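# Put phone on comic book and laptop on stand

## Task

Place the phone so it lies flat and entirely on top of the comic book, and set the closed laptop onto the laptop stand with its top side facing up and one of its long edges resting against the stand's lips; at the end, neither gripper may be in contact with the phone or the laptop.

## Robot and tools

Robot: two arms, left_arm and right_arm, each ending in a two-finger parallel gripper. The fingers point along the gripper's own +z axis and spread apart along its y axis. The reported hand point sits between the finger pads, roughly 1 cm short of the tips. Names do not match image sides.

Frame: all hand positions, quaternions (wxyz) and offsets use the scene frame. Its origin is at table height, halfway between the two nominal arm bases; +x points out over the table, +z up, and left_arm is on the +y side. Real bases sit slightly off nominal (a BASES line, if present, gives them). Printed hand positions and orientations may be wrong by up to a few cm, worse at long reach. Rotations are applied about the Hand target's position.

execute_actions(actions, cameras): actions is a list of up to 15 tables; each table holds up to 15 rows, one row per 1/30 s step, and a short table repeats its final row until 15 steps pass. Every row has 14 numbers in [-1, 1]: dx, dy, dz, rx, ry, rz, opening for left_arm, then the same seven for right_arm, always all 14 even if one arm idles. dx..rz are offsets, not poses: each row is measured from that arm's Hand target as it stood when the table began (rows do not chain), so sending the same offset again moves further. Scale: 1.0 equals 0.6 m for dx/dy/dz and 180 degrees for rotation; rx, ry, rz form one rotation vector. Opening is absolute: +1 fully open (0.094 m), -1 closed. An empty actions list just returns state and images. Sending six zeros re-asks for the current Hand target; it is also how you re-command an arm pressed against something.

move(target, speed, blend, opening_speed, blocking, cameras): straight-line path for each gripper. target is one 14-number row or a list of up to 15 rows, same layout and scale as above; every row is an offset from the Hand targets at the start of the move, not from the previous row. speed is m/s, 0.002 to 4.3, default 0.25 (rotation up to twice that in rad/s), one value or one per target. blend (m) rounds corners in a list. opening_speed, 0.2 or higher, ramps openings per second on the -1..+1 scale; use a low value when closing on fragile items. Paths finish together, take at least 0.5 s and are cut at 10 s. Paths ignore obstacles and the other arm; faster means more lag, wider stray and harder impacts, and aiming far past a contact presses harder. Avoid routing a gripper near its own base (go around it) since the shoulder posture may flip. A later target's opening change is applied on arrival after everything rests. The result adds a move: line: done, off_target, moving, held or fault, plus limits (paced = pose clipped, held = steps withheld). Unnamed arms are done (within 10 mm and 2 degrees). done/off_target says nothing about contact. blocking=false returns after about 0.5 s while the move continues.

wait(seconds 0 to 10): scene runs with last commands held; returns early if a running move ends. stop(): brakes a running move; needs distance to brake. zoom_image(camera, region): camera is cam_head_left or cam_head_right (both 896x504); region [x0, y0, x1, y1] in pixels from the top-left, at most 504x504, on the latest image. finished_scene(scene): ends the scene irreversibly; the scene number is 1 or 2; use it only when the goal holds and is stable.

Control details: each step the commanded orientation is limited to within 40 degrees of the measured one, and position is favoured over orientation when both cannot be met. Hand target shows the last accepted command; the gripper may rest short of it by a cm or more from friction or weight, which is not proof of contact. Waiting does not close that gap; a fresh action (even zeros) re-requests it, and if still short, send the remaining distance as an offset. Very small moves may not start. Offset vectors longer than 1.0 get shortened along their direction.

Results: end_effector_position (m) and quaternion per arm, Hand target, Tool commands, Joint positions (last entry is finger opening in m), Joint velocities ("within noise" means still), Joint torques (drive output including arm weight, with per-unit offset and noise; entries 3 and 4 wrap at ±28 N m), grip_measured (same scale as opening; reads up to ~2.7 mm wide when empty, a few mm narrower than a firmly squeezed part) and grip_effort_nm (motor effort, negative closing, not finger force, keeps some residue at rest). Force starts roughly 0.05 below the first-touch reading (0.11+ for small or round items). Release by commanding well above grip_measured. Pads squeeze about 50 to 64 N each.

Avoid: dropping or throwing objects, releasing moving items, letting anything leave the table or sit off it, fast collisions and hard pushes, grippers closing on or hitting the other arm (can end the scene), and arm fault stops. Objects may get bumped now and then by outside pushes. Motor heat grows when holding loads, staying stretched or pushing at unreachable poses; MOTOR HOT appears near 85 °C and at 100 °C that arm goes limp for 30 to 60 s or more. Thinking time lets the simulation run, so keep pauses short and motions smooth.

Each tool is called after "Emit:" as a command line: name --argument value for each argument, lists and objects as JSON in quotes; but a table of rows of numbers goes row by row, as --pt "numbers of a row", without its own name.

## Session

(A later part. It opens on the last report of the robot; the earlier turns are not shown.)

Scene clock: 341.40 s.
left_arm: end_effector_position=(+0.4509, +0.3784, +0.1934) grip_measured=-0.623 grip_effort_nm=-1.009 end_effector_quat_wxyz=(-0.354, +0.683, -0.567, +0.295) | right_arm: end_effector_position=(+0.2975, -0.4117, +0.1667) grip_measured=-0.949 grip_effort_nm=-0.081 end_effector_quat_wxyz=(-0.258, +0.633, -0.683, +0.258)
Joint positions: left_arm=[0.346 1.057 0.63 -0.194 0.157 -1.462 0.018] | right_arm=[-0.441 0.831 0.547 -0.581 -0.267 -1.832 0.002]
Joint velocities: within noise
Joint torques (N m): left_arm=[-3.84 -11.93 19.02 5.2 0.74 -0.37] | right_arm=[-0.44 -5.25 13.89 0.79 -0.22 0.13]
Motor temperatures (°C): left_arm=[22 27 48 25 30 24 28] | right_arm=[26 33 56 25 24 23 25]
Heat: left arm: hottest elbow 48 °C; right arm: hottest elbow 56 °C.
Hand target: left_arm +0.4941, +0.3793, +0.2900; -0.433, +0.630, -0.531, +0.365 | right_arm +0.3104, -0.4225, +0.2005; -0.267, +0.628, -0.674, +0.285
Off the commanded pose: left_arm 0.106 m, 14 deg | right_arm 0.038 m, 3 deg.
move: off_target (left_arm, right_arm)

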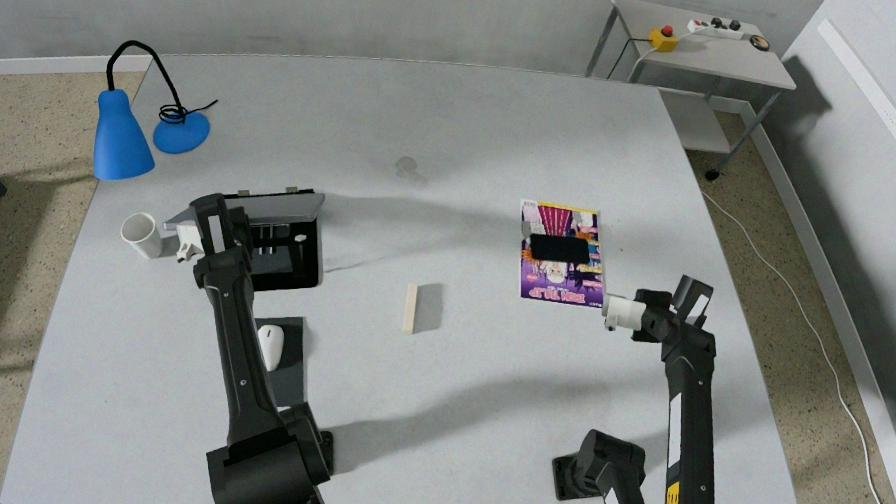

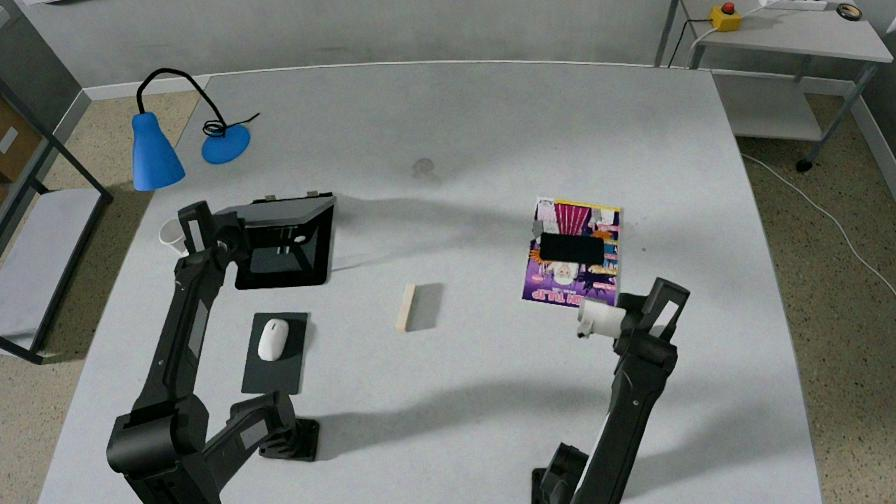

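Emit:
move --target '[0.02,-0.005,-0.05,0,0,0.006,-0.9,0,0,0,0,0,0,-0.95]' --speed 0.06

Emit:
zoom_image --camera "cam_head_left" --region '[110, 160, 370, 310]'

Emit:
zoom_image --camera "cam_head_right" --region '[110, 160, 370, 310]'

Scene clock: 346.83 s.
left_arm: end_effector_position=(+0.4720, +0.3781, +0.1778) grip_measured=-0.623 grip_effort_nm=-1.004 end_effector_quat_wxyz=(-0.366, +0.679, -0.565, +0.293) | right_arm: end_effector_position=(+0.2975, -0.4117, +0.1667) grip_measured=-0.949 grip_effort_nm=-0.085 end_effector_quat_wxyz=(-0.258, +0.633, -0.683, +0.258)
Joint positions: left_arm=[0.314 1.142 0.63 -0.088 0.117 -1.473 0.018] | right_arm=[-0.441 0.831 0.547 -0.581 -0.267 -1.832 0.002]
Joint velocities: within noise
Joint torques (N m): left_arm=[-3.55 -13.51 15.66 5.61 0.5 -0.4] | right_arm=[-0.38 -5.25 13.89 0.77 -0.22 0.13]
Motor temperatures (°C): left_arm=[22 27 49 25 30 24 28] | right_arm=[26 33 57 25 24 23 25]
Heat: left arm: hottest elbow 49 °C; right arm: hottest elbow 57 °C.
Hand target: left_arm +0.5061, +0.3763, +0.2600; -0.436, +0.635, -0.525, +0.361 | right_arm +0.3104, -0.4225, +0.2005; -0.267, +0.628, -0.674, +0.285
Off the commanded pose: left_arm 0.089 m, 13 deg | right_arm 0.038 m, 3 deg.
move: off_target (left_arm, right_arm)

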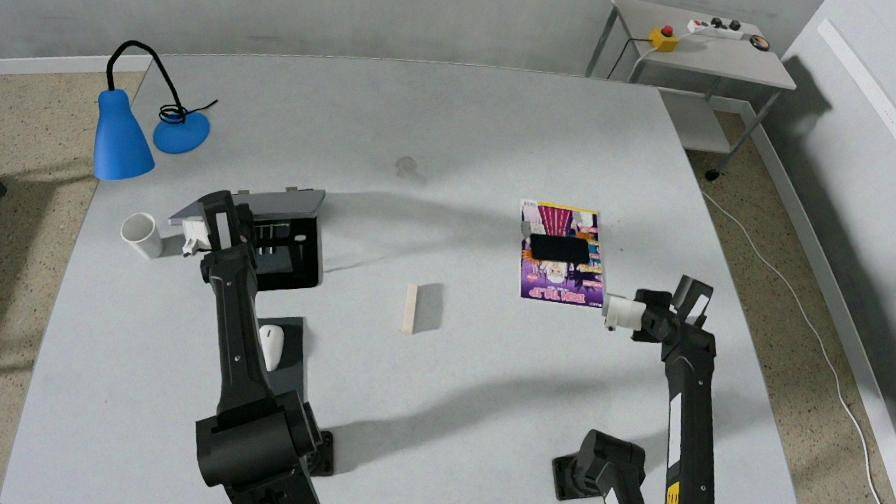

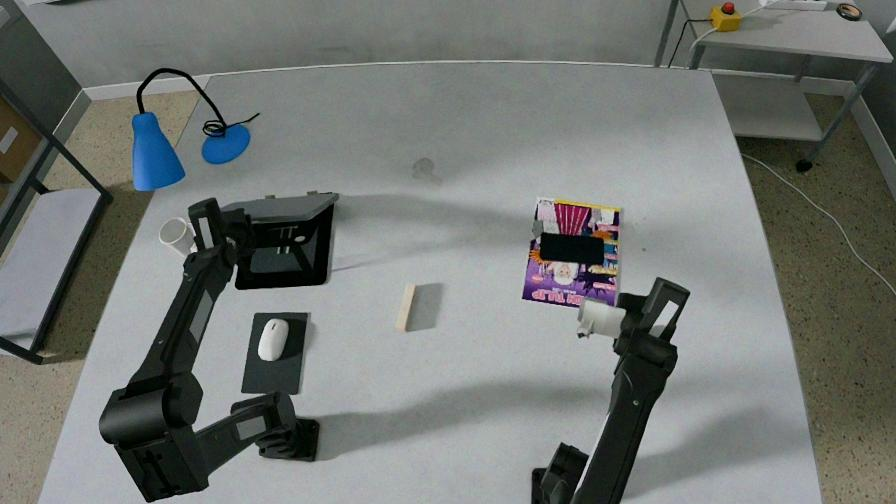

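Scaled by 1.938.

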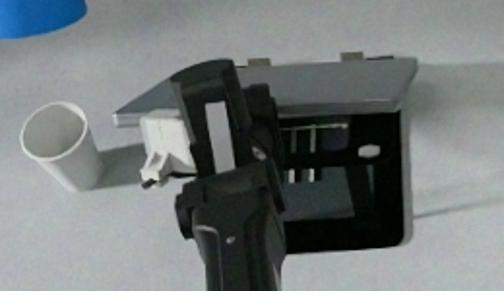

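Scaled by 1.938.

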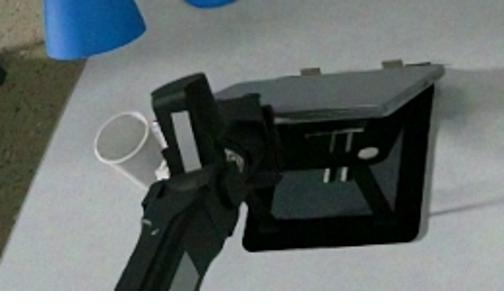

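Emit:
move --target '[-0.012,0,-0.035,0,0,0.0,-0.9,0,0,0,0,0,0,-0.95]' --speed 0.05

Emit:
zoom_image --camera "cam_head_left" --region '[150, 170, 350, 300]'

Emit:
zoom_image --camera "cam_head_right" --region '[160, 170, 360, 300]'

Scene clock: 350.40 s.
left_arm: end_effector_position=(+0.4698, +0.3771, +0.1689) grip_measured=-0.624 grip_effort_nm=-1.009 end_effector_quat_wxyz=(-0.376, +0.673, -0.562, +0.300) | right_arm: end_effector_position=(+0.2975, -0.4117, +0.1667) grip_measured=-0.949 grip_effort_nm=-0.081 end_effector_quat_wxyz=(-0.258, +0.633, -0.683, +0.258)
Joint positions: left_arm=[0.314 1.15 0.59 -0.012 0.118 -1.473 0.018] | right_arm=[-0.441 0.831 0.547 -0.581 -0.267 -1.832 0.002]
Joint velocities: within noise
Joint torques (N m): left_arm=[-2.84 -12.22 14.56 5.2 0.63 -0.44] | right_arm=[-0.38 -5.25 13.87 0.8 -0.21 0.13]
Motor temperatures (°C): left_arm=[22 27 49 25 30 24 29] | right_arm=[26 33 57 25 24 23 25]
Heat: left arm: hottest elbow 49 °C; right arm: hottest elbow 57 °C.
Hand target: left_arm +0.4989, +0.3763, +0.2390; -0.436, +0.635, -0.526, +0.361 | right_arm +0.3104, -0.4225, +0.2005; -0.267, +0.628, -0.674, +0.285
Off the commanded pose: left_arm 0.076 m, 12 deg | right_arm 0.038 m, 3 deg.
move: off_target (left_arm, right_arm)

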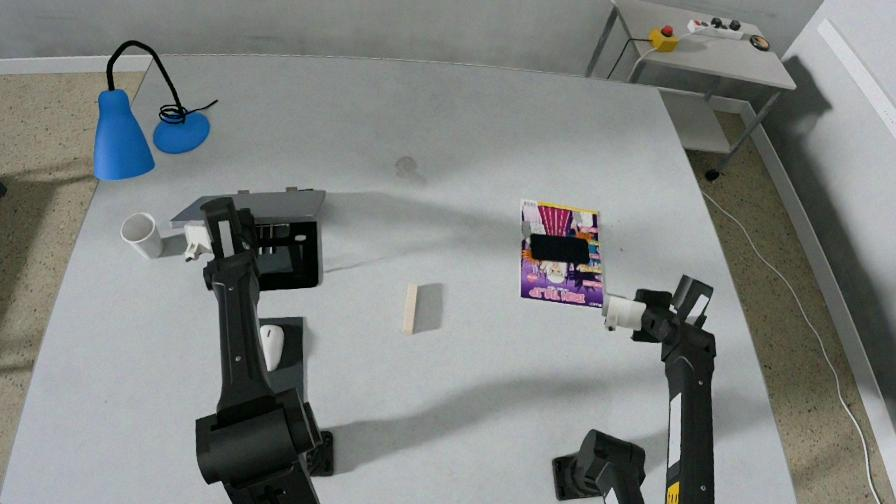

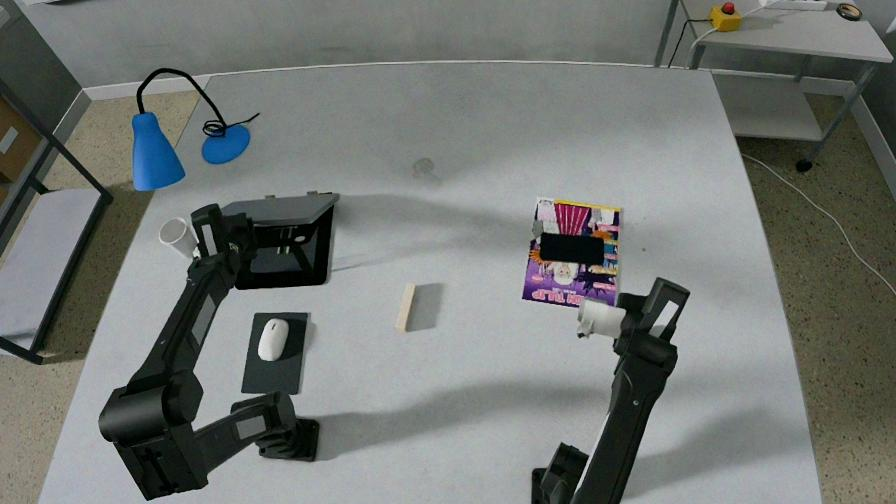

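Scaled by 2.520.

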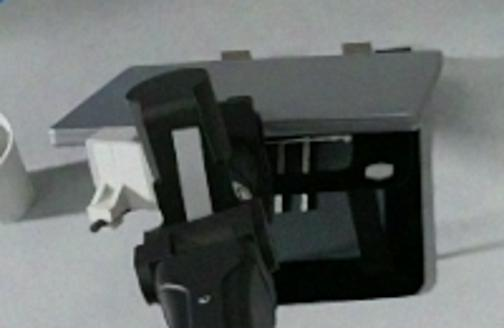

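Scaled by 2.520.

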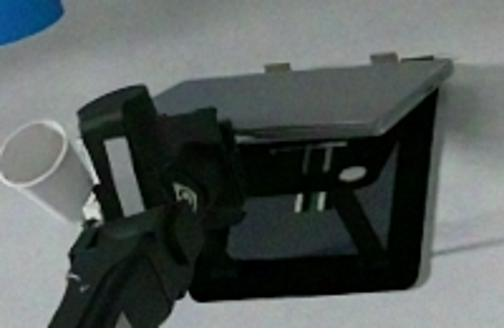

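Emit:
move --target '[0.04,0,0.0,0,0,0.0,-0.9,0,0,0,0,0,0,-0.95]' --speed 0.05 --cameras '["cam_head_left","cam_head_right"]'

Emit:
zoom_image --camera "cam_head_left" --region '[150, 170, 350, 300]'

Emit:
zoom_image --camera "cam_head_right" --region '[160, 170, 360, 300]'

Scene clock: 356.27 s.
left_arm: end_effector_position=(+0.4772, +0.3763, +0.1586) grip_measured=-0.628 grip_effort_nm=-1.004 end_effector_quat_wxyz=(-0.377, +0.674, -0.562, +0.297) | right_arm: end_effector_position=(+0.2975, -0.4117, +0.1667) grip_measured=-0.949 grip_effort_nm=-0.081 end_effector_quat_wxyz=(-0.258, +0.633, -0.683, +0.258)
Joint positions: left_arm=[0.301 1.192 0.59 0.029 0.102 -1.478 0.017] | right_arm=[-0.441 0.831 0.547 -0.581 -0.267 -1.832 0.002]
Joint velocities: within noise
Joint torques (N m): left_arm=[-2.67 -12.1 18.24 4.48 0.54 -0.44] | right_arm=[-0.32 -5.19 13.87 0.79 -0.21 0.13]
Motor temperatures (°C): left_arm=[22 27 49 25 30 24 29] | right_arm=[26 33 57 25 24 23 25]
Heat: left arm: hottest elbow 49 °C; right arm: hottest elbow 57 °C.
Hand target: left_arm +0.5229, +0.3764, +0.2391; -0.437, +0.635, -0.526, +0.361 | right_arm +0.3104, -0.4225, +0.2005; -0.267, +0.628, -0.674, +0.285
Off the commanded pose: left_arm 0.092 m, 12 deg | right_arm 0.038 m, 3 deg.
move: off_target (left_arm, right_arm)

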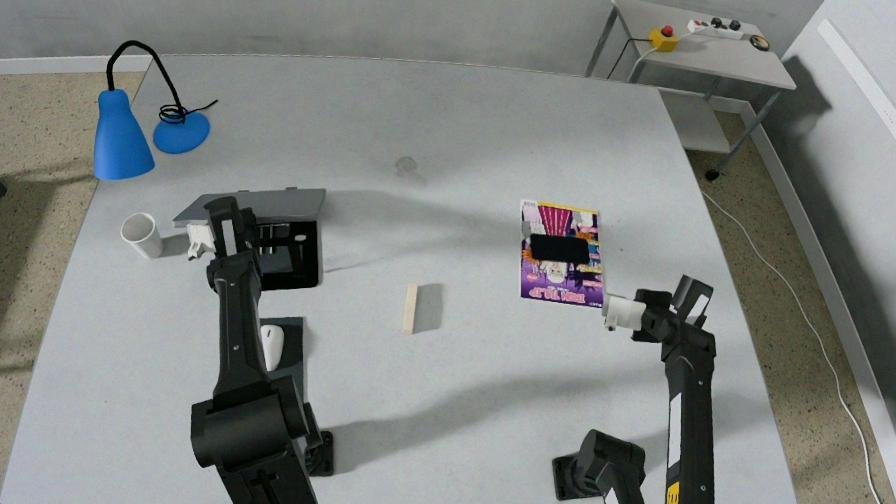

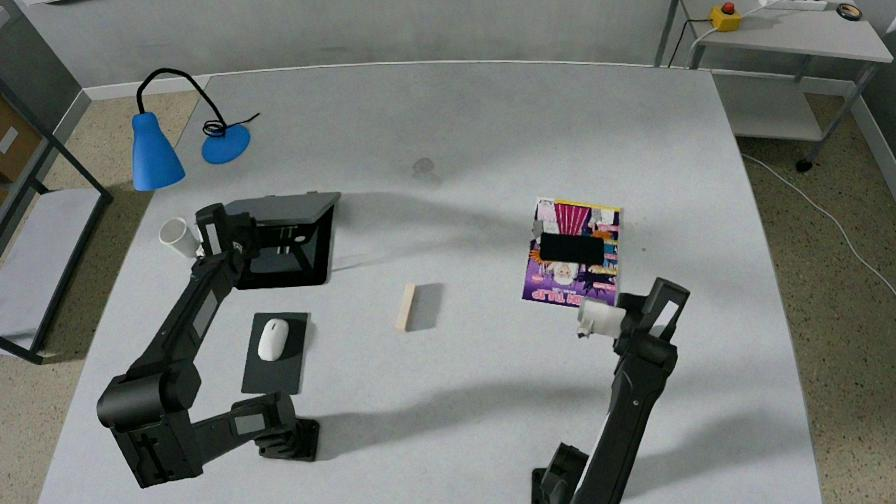

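Scaled by 2.520.

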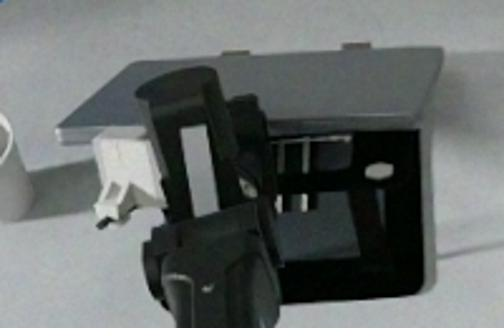

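Scaled by 2.520.

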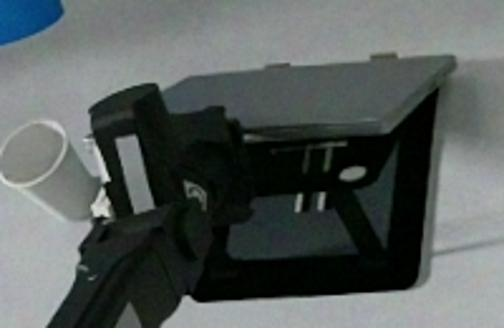

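Emit:
move --target '[0.025,0,0.0,0,0,0.0,-0.9,0,0,0,0,0,0,-0.95]' --speed 0.05 --cameras '["cam_head_left","cam_head_right"]'

Emit:
zoom_image --camera "cam_head_left" --region '[150, 170, 350, 300]'

Emit:
zoom_image --camera "cam_head_right" --region '[160, 170, 360, 300]'

Scene clock: 360.40 s.
left_arm: end_effector_position=(+0.4816, +0.3745, +0.1522) grip_measured=-0.630 grip_effort_nm=-1.004 end_effector_quat_wxyz=(-0.377, +0.675, -0.562, +0.296) | right_arm: end_effector_position=(+0.2975, -0.4117, +0.1667) grip_measured=-0.949 grip_effort_nm=-0.076 end_effector_quat_wxyz=(-0.258, +0.633, -0.683, +0.258)
Joint positions: left_arm=[0.29 1.216 0.59 0.051 0.09 -1.484 0.017] | right_arm=[-0.441 0.831 0.547 -0.581 -0.267 -1.832 0.002]
Joint velocities: within noise
Joint torques (N m): left_arm=[-3.31 -11.87 20.1 4.14 0.53 -0.44] | right_arm=[-0.38 -5.25 13.89 0.79 -0.22 0.14]
Motor temperatures (°C): left_arm=[22 27 49 25 30 24 29] | right_arm=[26 33 58 25 24 23 25]
Heat: left arm: hottest elbow 49 °C; right arm: hottest elbow 58 °C.
Hand target: left_arm +0.5379, +0.3763, +0.2391; -0.437, +0.635, -0.526, +0.361 | right_arm +0.3104, -0.4225, +0.2005; -0.267, +0.628, -0.674, +0.285
Off the commanded pose: left_arm 0.104 m, 12 deg | right_arm 0.038 m, 3 deg.
move: off_target (left_arm, right_arm)

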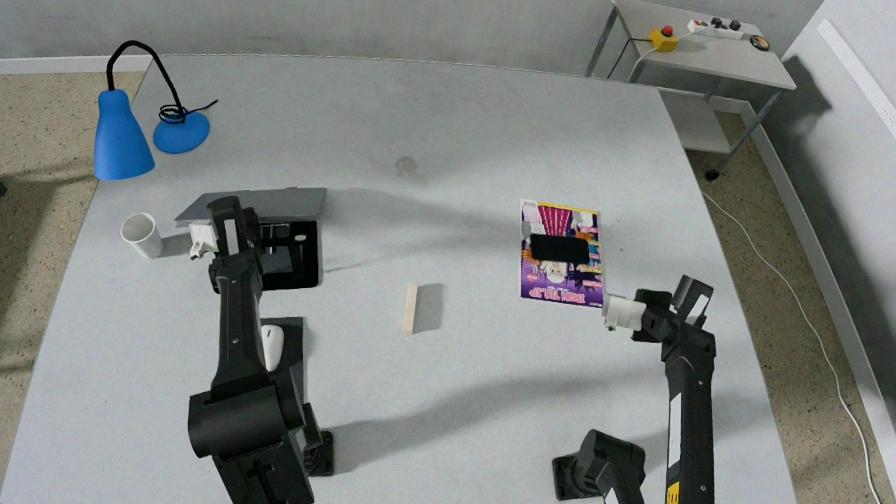

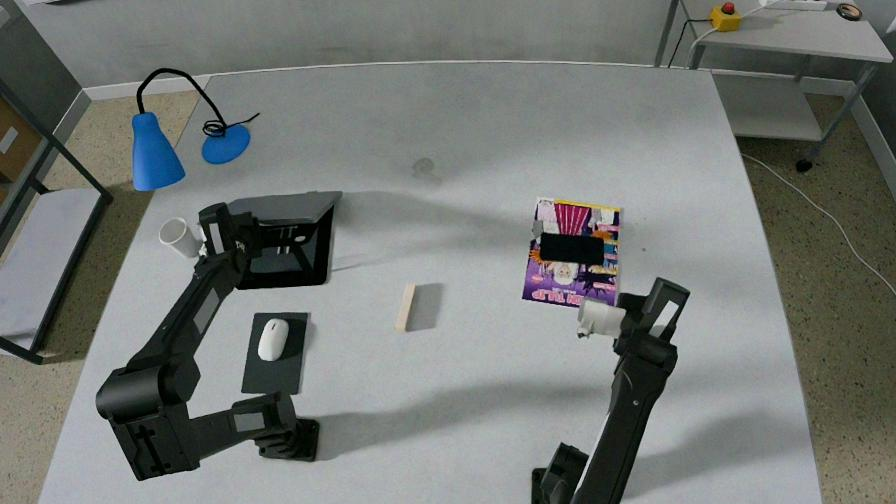

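Scaled by 2.520.

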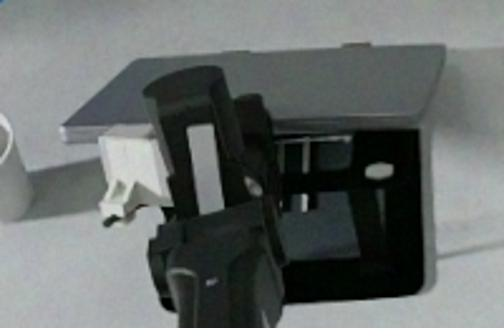

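Scaled by 2.520.

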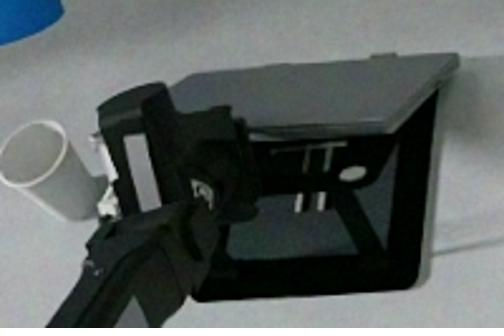

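Emit:
move --target '[-0.02,0,-0.06,-0.007,0.033,0.0,-0.9,0,0,0,0,0,0,-0.95]' --speed 0.05 --cameras '["cam_head_left","cam_head_right"]'

Emit:
zoom_image --camera "cam_head_left" --region '[150, 170, 350, 300]'

Emit:
zoom_image --camera "cam_head_right" --region '[160, 170, 360, 300]'

Scene clock: 372.47 s.
left_arm: end_effector_position=(+0.4825, +0.3745, +0.1460) grip_measured=-0.633 grip_effort_nm=-1.009 end_effector_quat_wxyz=(-0.371, +0.677, -0.564, +0.293) | right_arm: end_effector_position=(+0.2975, -0.4117, +0.1667) grip_measured=-0.949 grip_effort_nm=-0.085 end_effector_quat_wxyz=(-0.258, +0.633, -0.683, +0.258)
Joint positions: left_arm=[0.289 1.232 0.593 0.049 0.091 -1.484 0.017] | right_arm=[-0.441 0.831 0.547 -0.581 -0.267 -1.832 0.002]
Joint velocities: within noise
Joint torques (N m): left_arm=[-2.37 -10.29 19.25 1.84 0.4 -0.29] | right_arm=[-0.44 -5.3 13.89 0.77 -0.22 0.13]
Motor temperatures (°C): left_arm=[22 27 51 25 29 24 29] | right_arm=[26 32 58 25 24 23 25]
Heat: left arm: hottest elbow 51 °C; right arm: hottest elbow 58 °C.
Hand target: left_arm +0.5259, +0.3762, +0.2031; -0.402, +0.657, -0.543, +0.334 | right_arm +0.3104, -0.4225, +0.2005; -0.267, +0.628, -0.674, +0.285
Off the commanded pose: left_arm 0.072 m, 7 deg | right_arm 0.038 m, 3 deg.
move: off_target (left_arm, right_arm)

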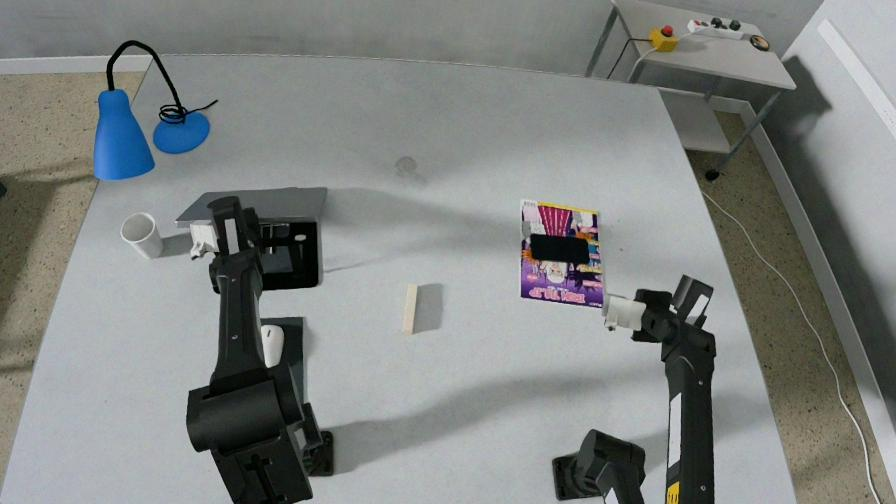

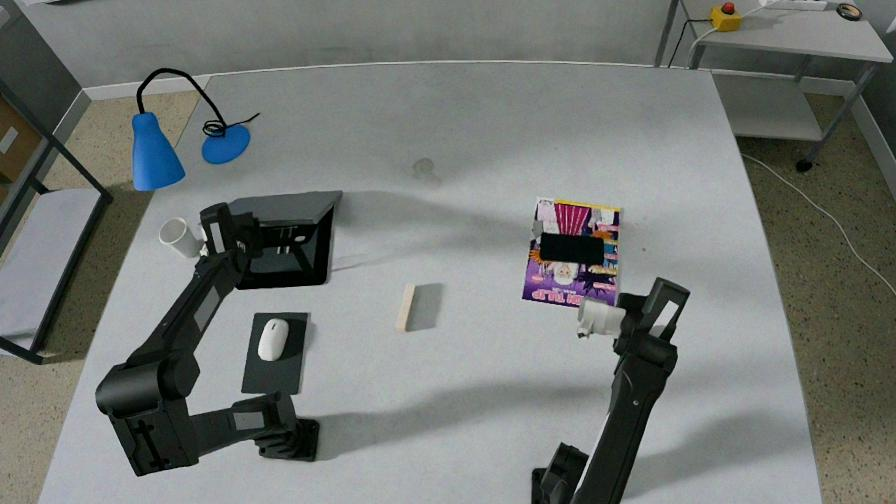

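Scaled by 2.520.

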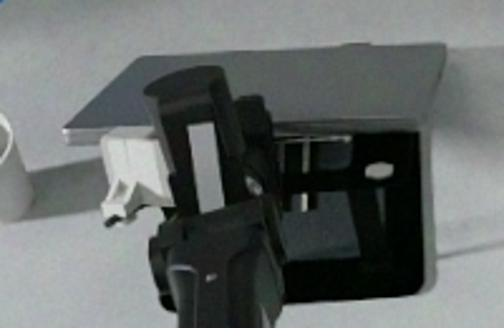

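Scaled by 2.520.

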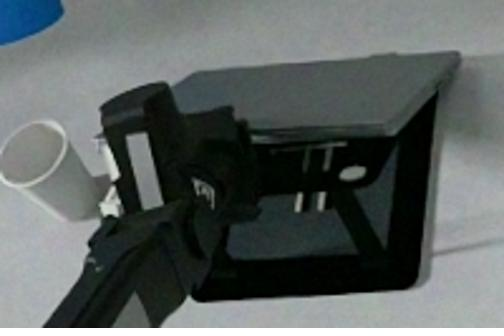

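Emit:
move --target '[-0.025,0,-0.05,-0.006,0.03,0.0,-0.9,0,0,0,0,0,0,-0.95]' --speed 0.05 --cameras '["cam_head_left","cam_head_right"]'

Emit:
zoom_image --camera "cam_head_left" --region '[150, 170, 350, 300]'

Emit:
zoom_image --camera "cam_head_right" --region '[160, 170, 360, 300]'

Scene clock: 377.63 s.
left_arm: end_effector_position=(+0.4816, +0.3736, +0.1426) grip_measured=-0.636 grip_effort_nm=-1.013 end_effector_quat_wxyz=(-0.359, +0.682, -0.570, +0.285) | right_arm: end_effector_position=(+0.2975, -0.4117, +0.1667) grip_measured=-0.949 grip_effort_nm=-0.081 end_effector_quat_wxyz=(-0.258, +0.633, -0.683, +0.258)
Joint positions: left_arm=[0.289 1.235 0.605 0.009 0.094 -1.479 0.017] | right_arm=[-0.441 0.831 0.547 -0.581 -0.267 -1.832 0.002]
Joint velocities: within noise
Joint torques (N m): left_arm=[-2.43 -8.18 16.77 1.31 0.27 -0.19] | right_arm=[-0.44 -5.3 13.89 0.83 -0.22 0.13]
Motor temperatures (°C): left_arm=[22 27 51 24 29 24 29] | right_arm=[26 32 58 25 24 23 25]
Heat: left arm: hottest elbow 51 °C; right arm: hottest elbow 58 °C.
Hand target: left_arm +0.5109, +0.3763, +0.1731; -0.369, +0.676, -0.559, +0.307 | right_arm +0.3104, -0.4224, +0.2005; -0.267, +0.628, -0.674, +0.285
Off the commanded pose: left_arm 0.042 m, 3 deg | right_arm 0.038 m, 3 deg.
move: off_target (left_arm, right_arm)

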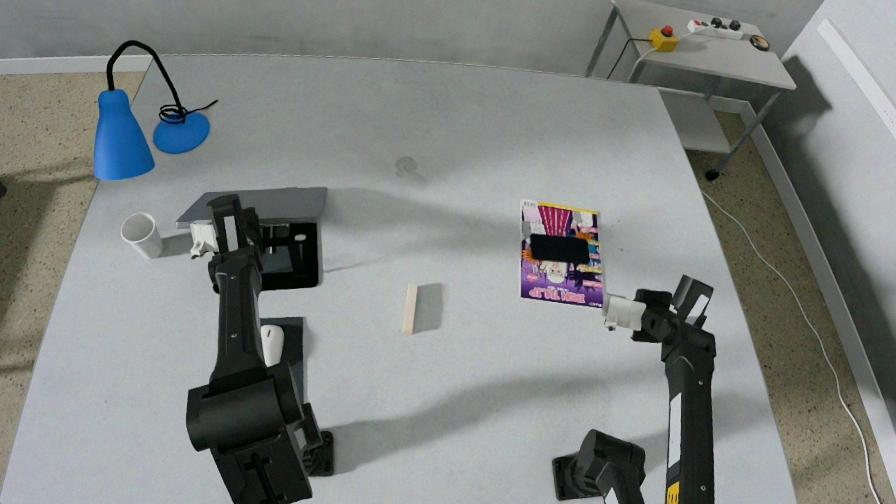

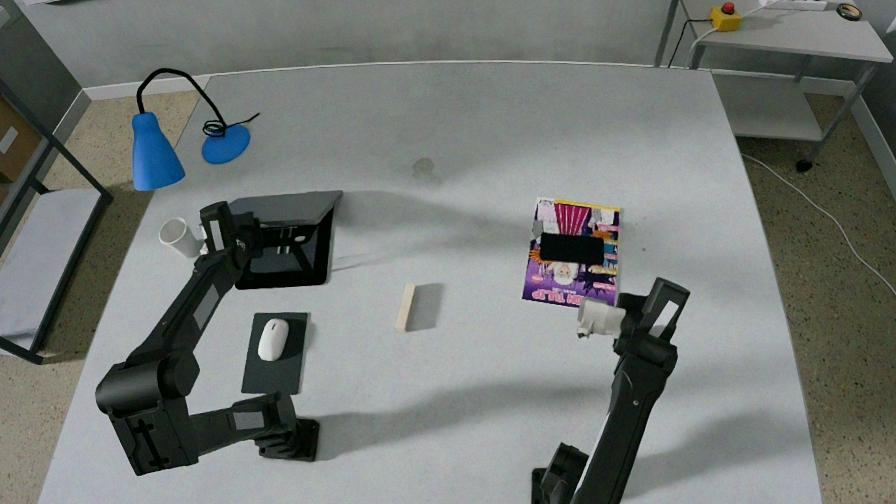

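Scaled by 2.520.

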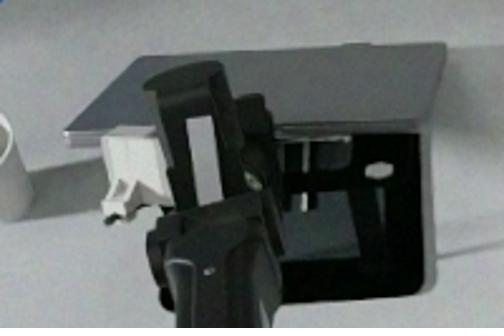

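Scaled by 2.520.

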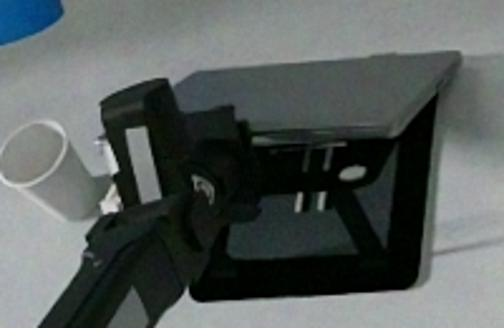

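Emit:
move --target '[-0.008,0,-0.015,0,0,0.0,-0.48,0,0,0,0,0,0,-0.95]' --speed 0.05 --opening_speed 0.2 --cameras '["cam_head_left","cam_head_right"]'

Emit:
zoom_image --camera "cam_head_left" --region '[150, 170, 350, 300]'

Emit:
zoom_image --camera "cam_head_right" --region '[160, 170, 360, 300]'

Scene clock: 383.43 s.
left_arm: end_effector_position=(+0.4822, +0.3720, +0.1399) grip_measured=-0.483 grip_effort_nm=0.149 end_effector_quat_wxyz=(-0.354, +0.681, -0.573, +0.288) | right_arm: end_effector_position=(+0.2975, -0.4117, +0.1667) grip_measured=-0.949 grip_effort_nm=-0.081 end_effector_quat_wxyz=(-0.258, +0.633, -0.683, +0.258)
Joint positions: left_arm=[0.289 1.242 0.605 0.009 0.104 -1.479 0.024] | right_arm=[-0.441 0.831 0.547 -0.581 -0.267 -1.832 0.002]
Joint velocities: within noise
Joint torques (N m): left_arm=[-1.85 -7.94 14.64 2.21 0.09 -0.19] | right_arm=[-0.32 -5.25 13.87 0.77 -0.22 0.13]
Motor temperatures (°C): left_arm=[22 27 51 24 29 24 29] | right_arm=[26 32 59 25 24 23 25]
Heat: left arm: hottest elbow 51 °C; right arm: hottest elbow 59 °C.
Hand target: left_arm +0.5062, +0.3763, +0.1643; -0.370, +0.676, -0.558, +0.307 | right_arm +0.3104, -0.4224, +0.2005; -0.267, +0.628, -0.674, +0.285
Off the commanded pose: left_arm 0.034 m, 3 deg | right_arm 0.038 m, 3 deg.
move: off_target (left_arm, right_arm)

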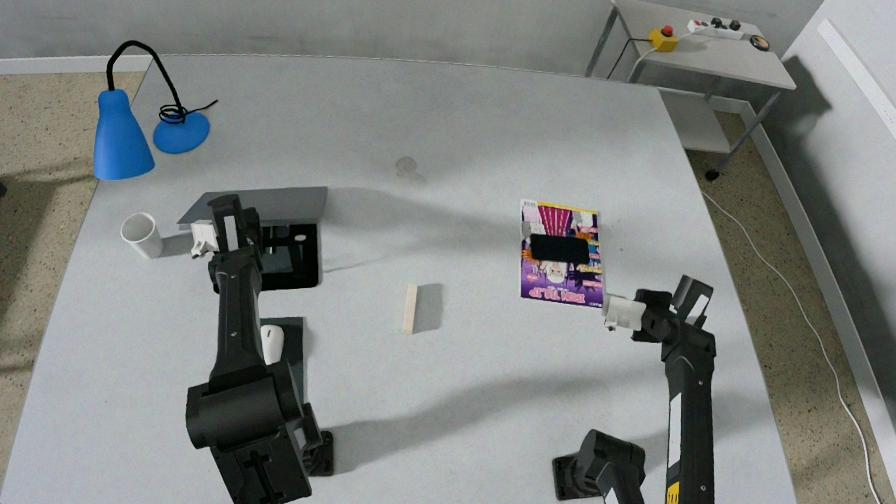

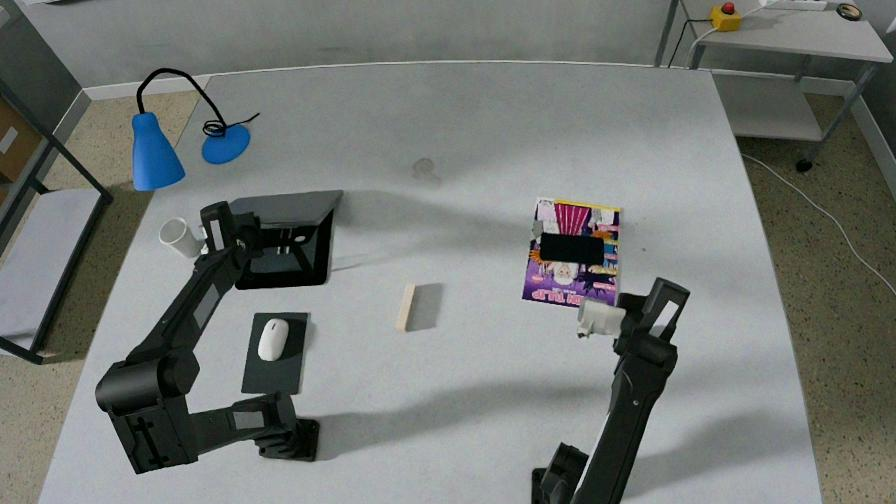

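Scaled by 2.520.

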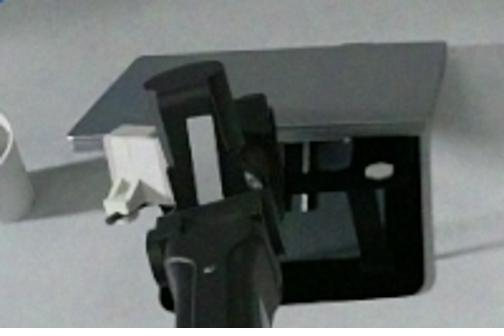

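Scaled by 2.520.

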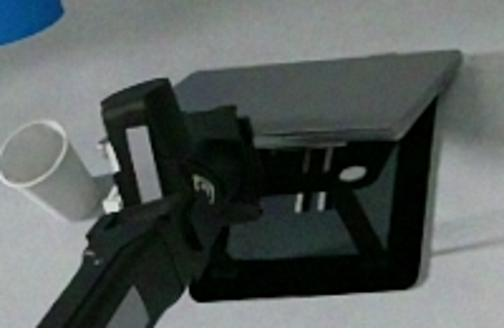

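Emit:
move --target '[-0.06,-0.009,0.014,0,0,0.0,-0.45,0,0,0,0,0,0,-0.95]' --speed 0.05 --cameras '["cam_head_left","cam_head_right"]'

Emit:
zoom_image --camera "cam_head_left" --region '[150, 170, 350, 300]'

Emit:
zoom_image --camera "cam_head_right" --region '[160, 170, 360, 300]'

Scene clock: 389.53 s.
left_arm: end_effector_position=(+0.4685, +0.3658, +0.1472) grip_measured=-0.451 grip_effort_nm=0.105 end_effector_quat_wxyz=(-0.349, +0.681, -0.575, +0.290) | right_arm: end_effector_position=(+0.2975, -0.4117, +0.1667) grip_measured=-0.949 grip_effort_nm=-0.081 end_effector_quat_wxyz=(-0.258, +0.633, -0.683, +0.258)
Joint positions: left_arm=[0.29 1.182 0.586 -0.038 0.115 -1.479 0.026] | right_arm=[-0.441 0.831 0.547 -0.581 -0.267 -1.832 0.002]
Joint velocities: within noise
Joint torques (N m): left_arm=[-0.26 -12.22 10.51 2.18 0.24 -0.04] | right_arm=[-0.38 -5.3 13.89 0.8 -0.22 0.13]
Motor temperatures (°C): left_arm=[22 27 50 24 29 24 28] | right_arm=[26 32 59 25 24 23 25]
Heat: left arm: hottest elbow 50 °C; right arm: hottest elbow 59 °C.
Hand target: left_arm +0.4701, +0.3709, +0.1724; -0.369, +0.676, -0.559, +0.307 | right_arm +0.3104, -0.4224, +0.2005; -0.267, +0.628, -0.674, +0.285
Off the commanded pose: left_arm 0.026 m, 4 deg | right_arm 0.038 m, 3 deg.
move: off_target (left_arm, right_arm)

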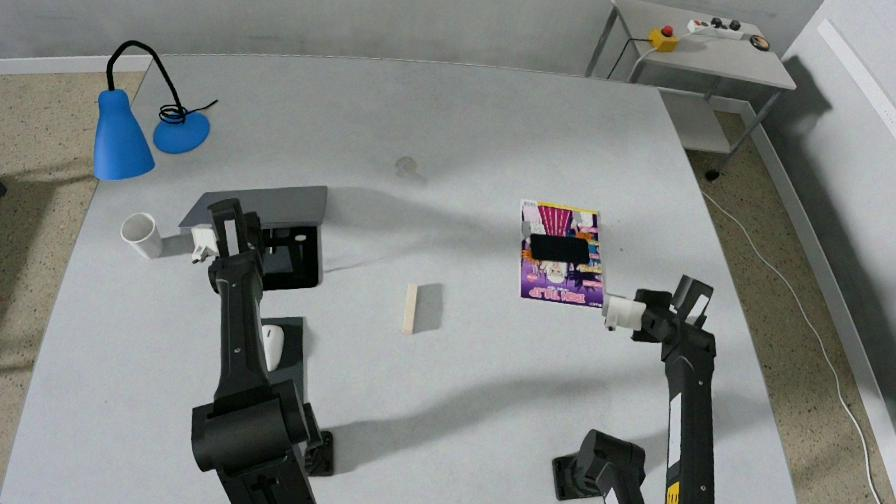

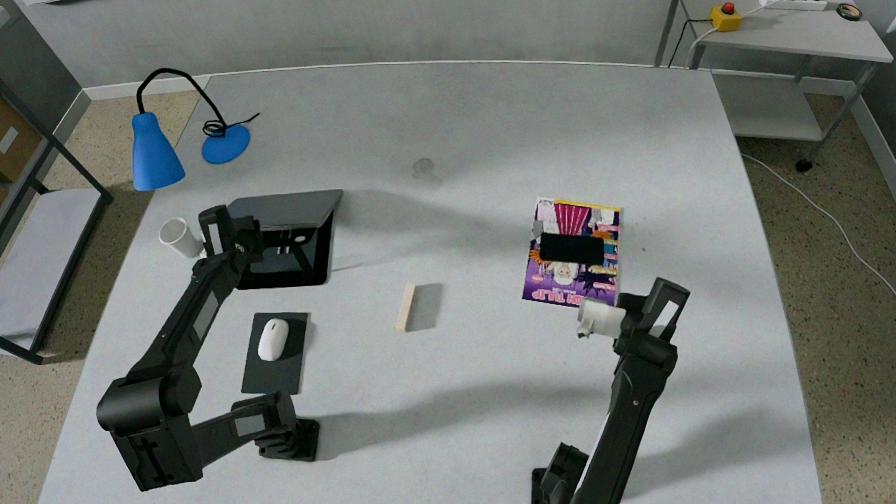

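Scaled by 2.520.

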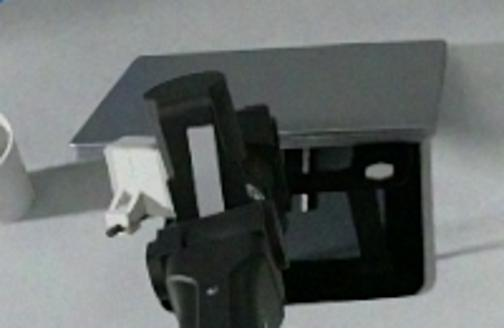

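Scaled by 2.520.

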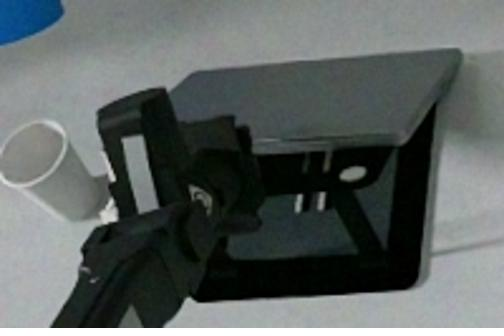

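Emit:
move --target '[-0.035,-0.007,0.016,0,0,0.0,-0.45,0,0,0,0,0,0,-0.95]' --speed 0.05 --cameras '["cam_head_left","cam_head_right"]'

Emit:
zoom_image --camera "cam_head_left" --region '[150, 170, 350, 300]'

Emit:
zoom_image --camera "cam_head_right" --region '[160, 170, 360, 300]'

Scene clock: 394.20 s.
left_arm: end_effector_position=(+0.4551, +0.3624, +0.1825) grip_measured=-0.451 grip_effort_nm=0.105 end_effector_quat_wxyz=(-0.370, +0.669, -0.566, +0.308) | right_arm: end_effector_position=(+0.2975, -0.4117, +0.1667) grip_measured=-0.949 grip_effort_nm=-0.081 end_effector_quat_wxyz=(-0.258, +0.633, -0.683, +0.258)
Joint positions: left_arm=[0.296 1.065 0.574 -0.081 0.126 -1.482 0.026] | right_arm=[-0.441 0.831 0.547 -0.581 -0.267 -1.832 0.002]
Joint velocities: within noise
Joint torques (N m): left_arm=[-0.5 -8.18 9.63 1.43 0.08 -0.05] | right_arm=[-0.44 -5.3 13.9 0.8 -0.22 0.13]
Motor temperatures (°C): left_arm=[22 27 49 24 29 24 28] | right_arm=[26 32 59 25 24 23 25]
Heat: left arm: hottest elbow 49 °C; right arm: hottest elbow 59 °C.
Hand target: left_arm +0.4491, +0.3666, +0.1821; -0.369, +0.676, -0.559, +0.307 | right_arm +0.3104, -0.4224, +0.2005; -0.267, +0.628, -0.674, +0.285
Off the commanded pose: left_arm 0.007 m, 1 deg | right_arm 0.038 m, 3 deg.
move: off_target (right_arm)

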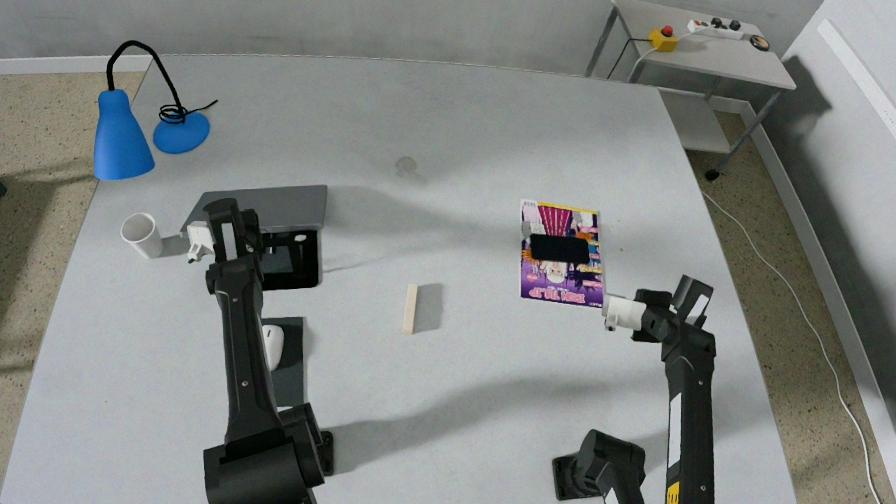

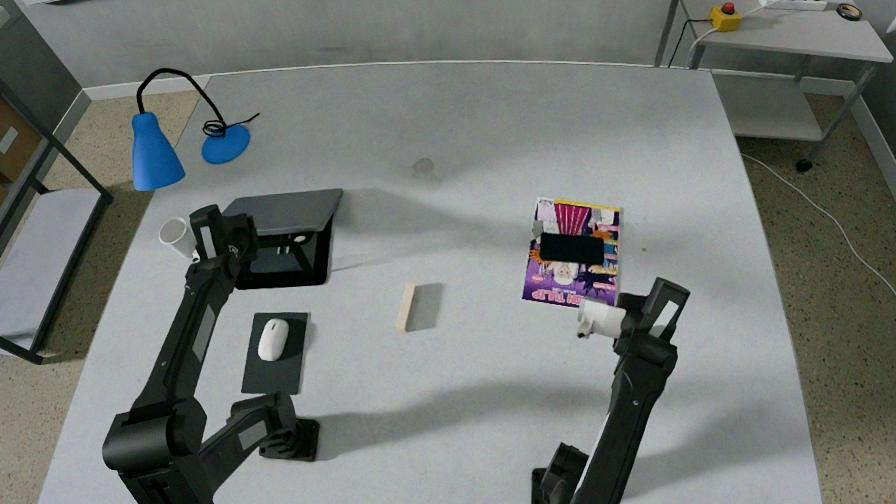

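Scaled by 2.520.

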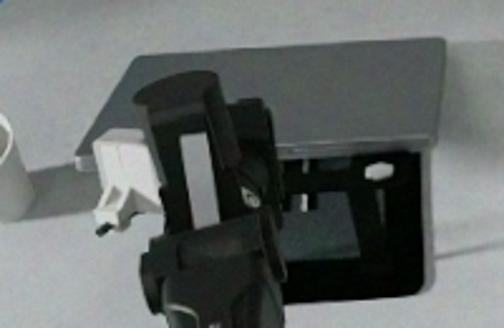

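Scaled by 2.520.

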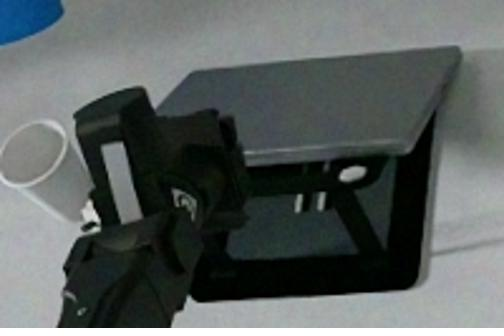

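Emit:
move --pt "-0.06 -0.01 0.05 0 0 0.0 -0.45 0 0 0 0 0 0 -0.95" --pt "-0.3 -0.25 0.15 0 0 0.0 -0.45 0 0 0 0 0 0 -0.95" --speed '[0.06,0.2]' --blend '[0.03,0]' --cameras '["cam_head_left","cam_head_right"]'

Emit:
zoom_image --camera "cam_head_left" --region '[150, 170, 350, 300]'

Emit:
zoom_image --camera "cam_head_right" --region '[160, 170, 360, 300]'

Emit:
zoom_image --camera "cam_head_left" --region '[200, 175, 340, 205]'

Emit:
zoom_image --camera "cam_head_right" --region '[220, 180, 360, 210]'

Scene clock: 401.87 s.
left_arm: end_effector_position=(+0.2656, +0.2220, +0.2423) grip_measured=-0.451 grip_effort_nm=0.100 end_effector_quat_wxyz=(-0.368, +0.679, -0.567, +0.286) | right_arm: end_effector_position=(+0.2975, -0.4117, +0.1667) grip_measured=-0.949 grip_effort_nm=-0.076 end_effector_quat_wxyz=(-0.258, +0.633, -0.683, +0.258)
Joint positions: left_arm=[-0.509 0.301 0.515 -0.942 -0.556 -1.976 0.026] | right_arm=[-0.441 0.831 0.547 -0.581 -0.267 -1.832 0.002]
Joint velocities: within noise
Joint torques (N m): left_arm=[-2.2 2.2 16.69 1.17 -0.41 0.01] | right_arm=[-0.44 -5.3 13.9 0.81 -0.22 0.13]
Motor temperatures (°C): left_arm=[22 27 48 24 29 24 28] | right_arm=[26 32 59 25 24 23 25]
Heat: left arm: hottest elbow 48 °C; right arm: hottest elbow 59 °C.
Hand target: left_arm +0.2692, +0.2167, +0.2720; -0.369, +0.676, -0.559, +0.307 | right_arm +0.3104, -0.4224, +0.2005; -0.267, +0.628, -0.674, +0.285
Off the commanded pose: left_arm 0.030 m, 3 deg | right_arm 0.038 m, 3 deg.
move: off_target (left_arm, right_arm); blend cut to 0.0237 m at target 1

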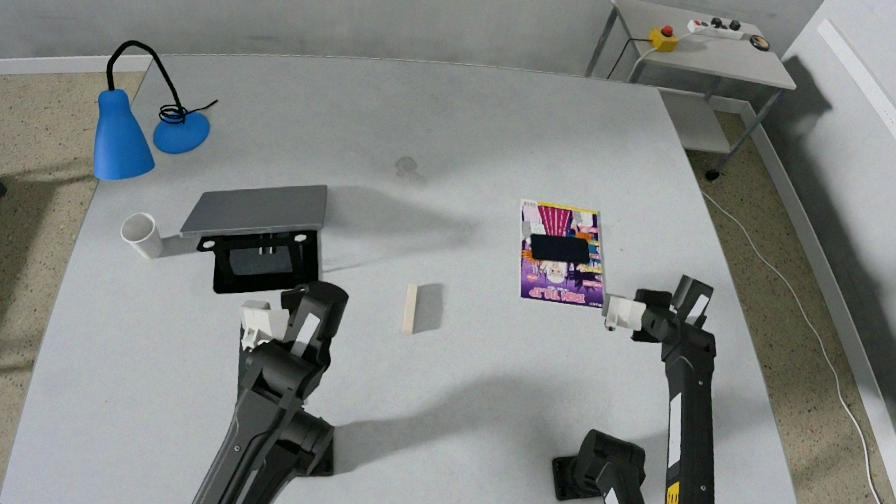

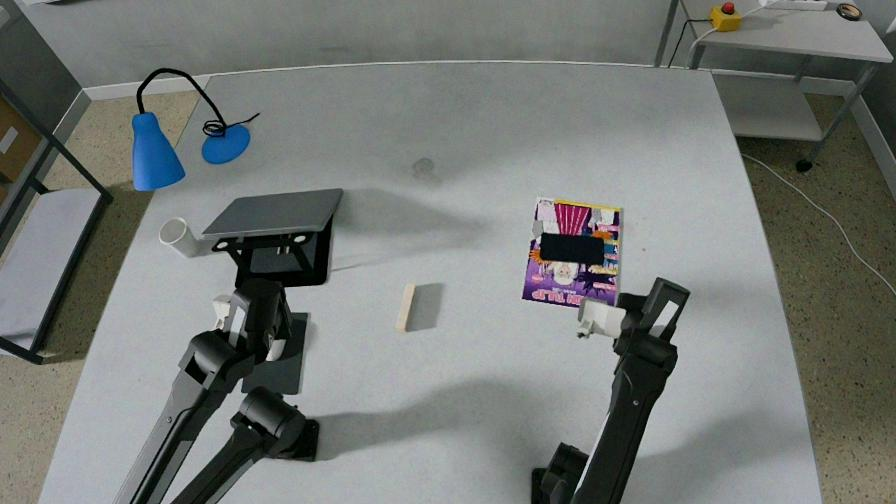

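Scaled by 2.520.

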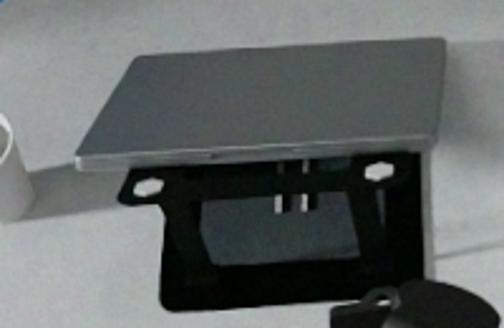

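Scaled by 2.520.

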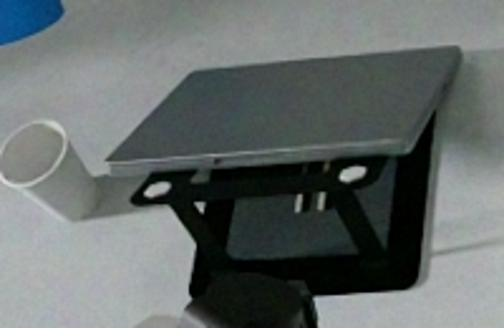

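Scaled by 3.600.

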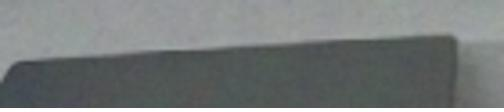

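Scaled by 3.600.

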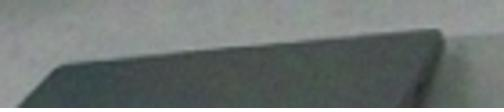

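Emit:
finished_scene --scene 2

The scene is finished: the task was done.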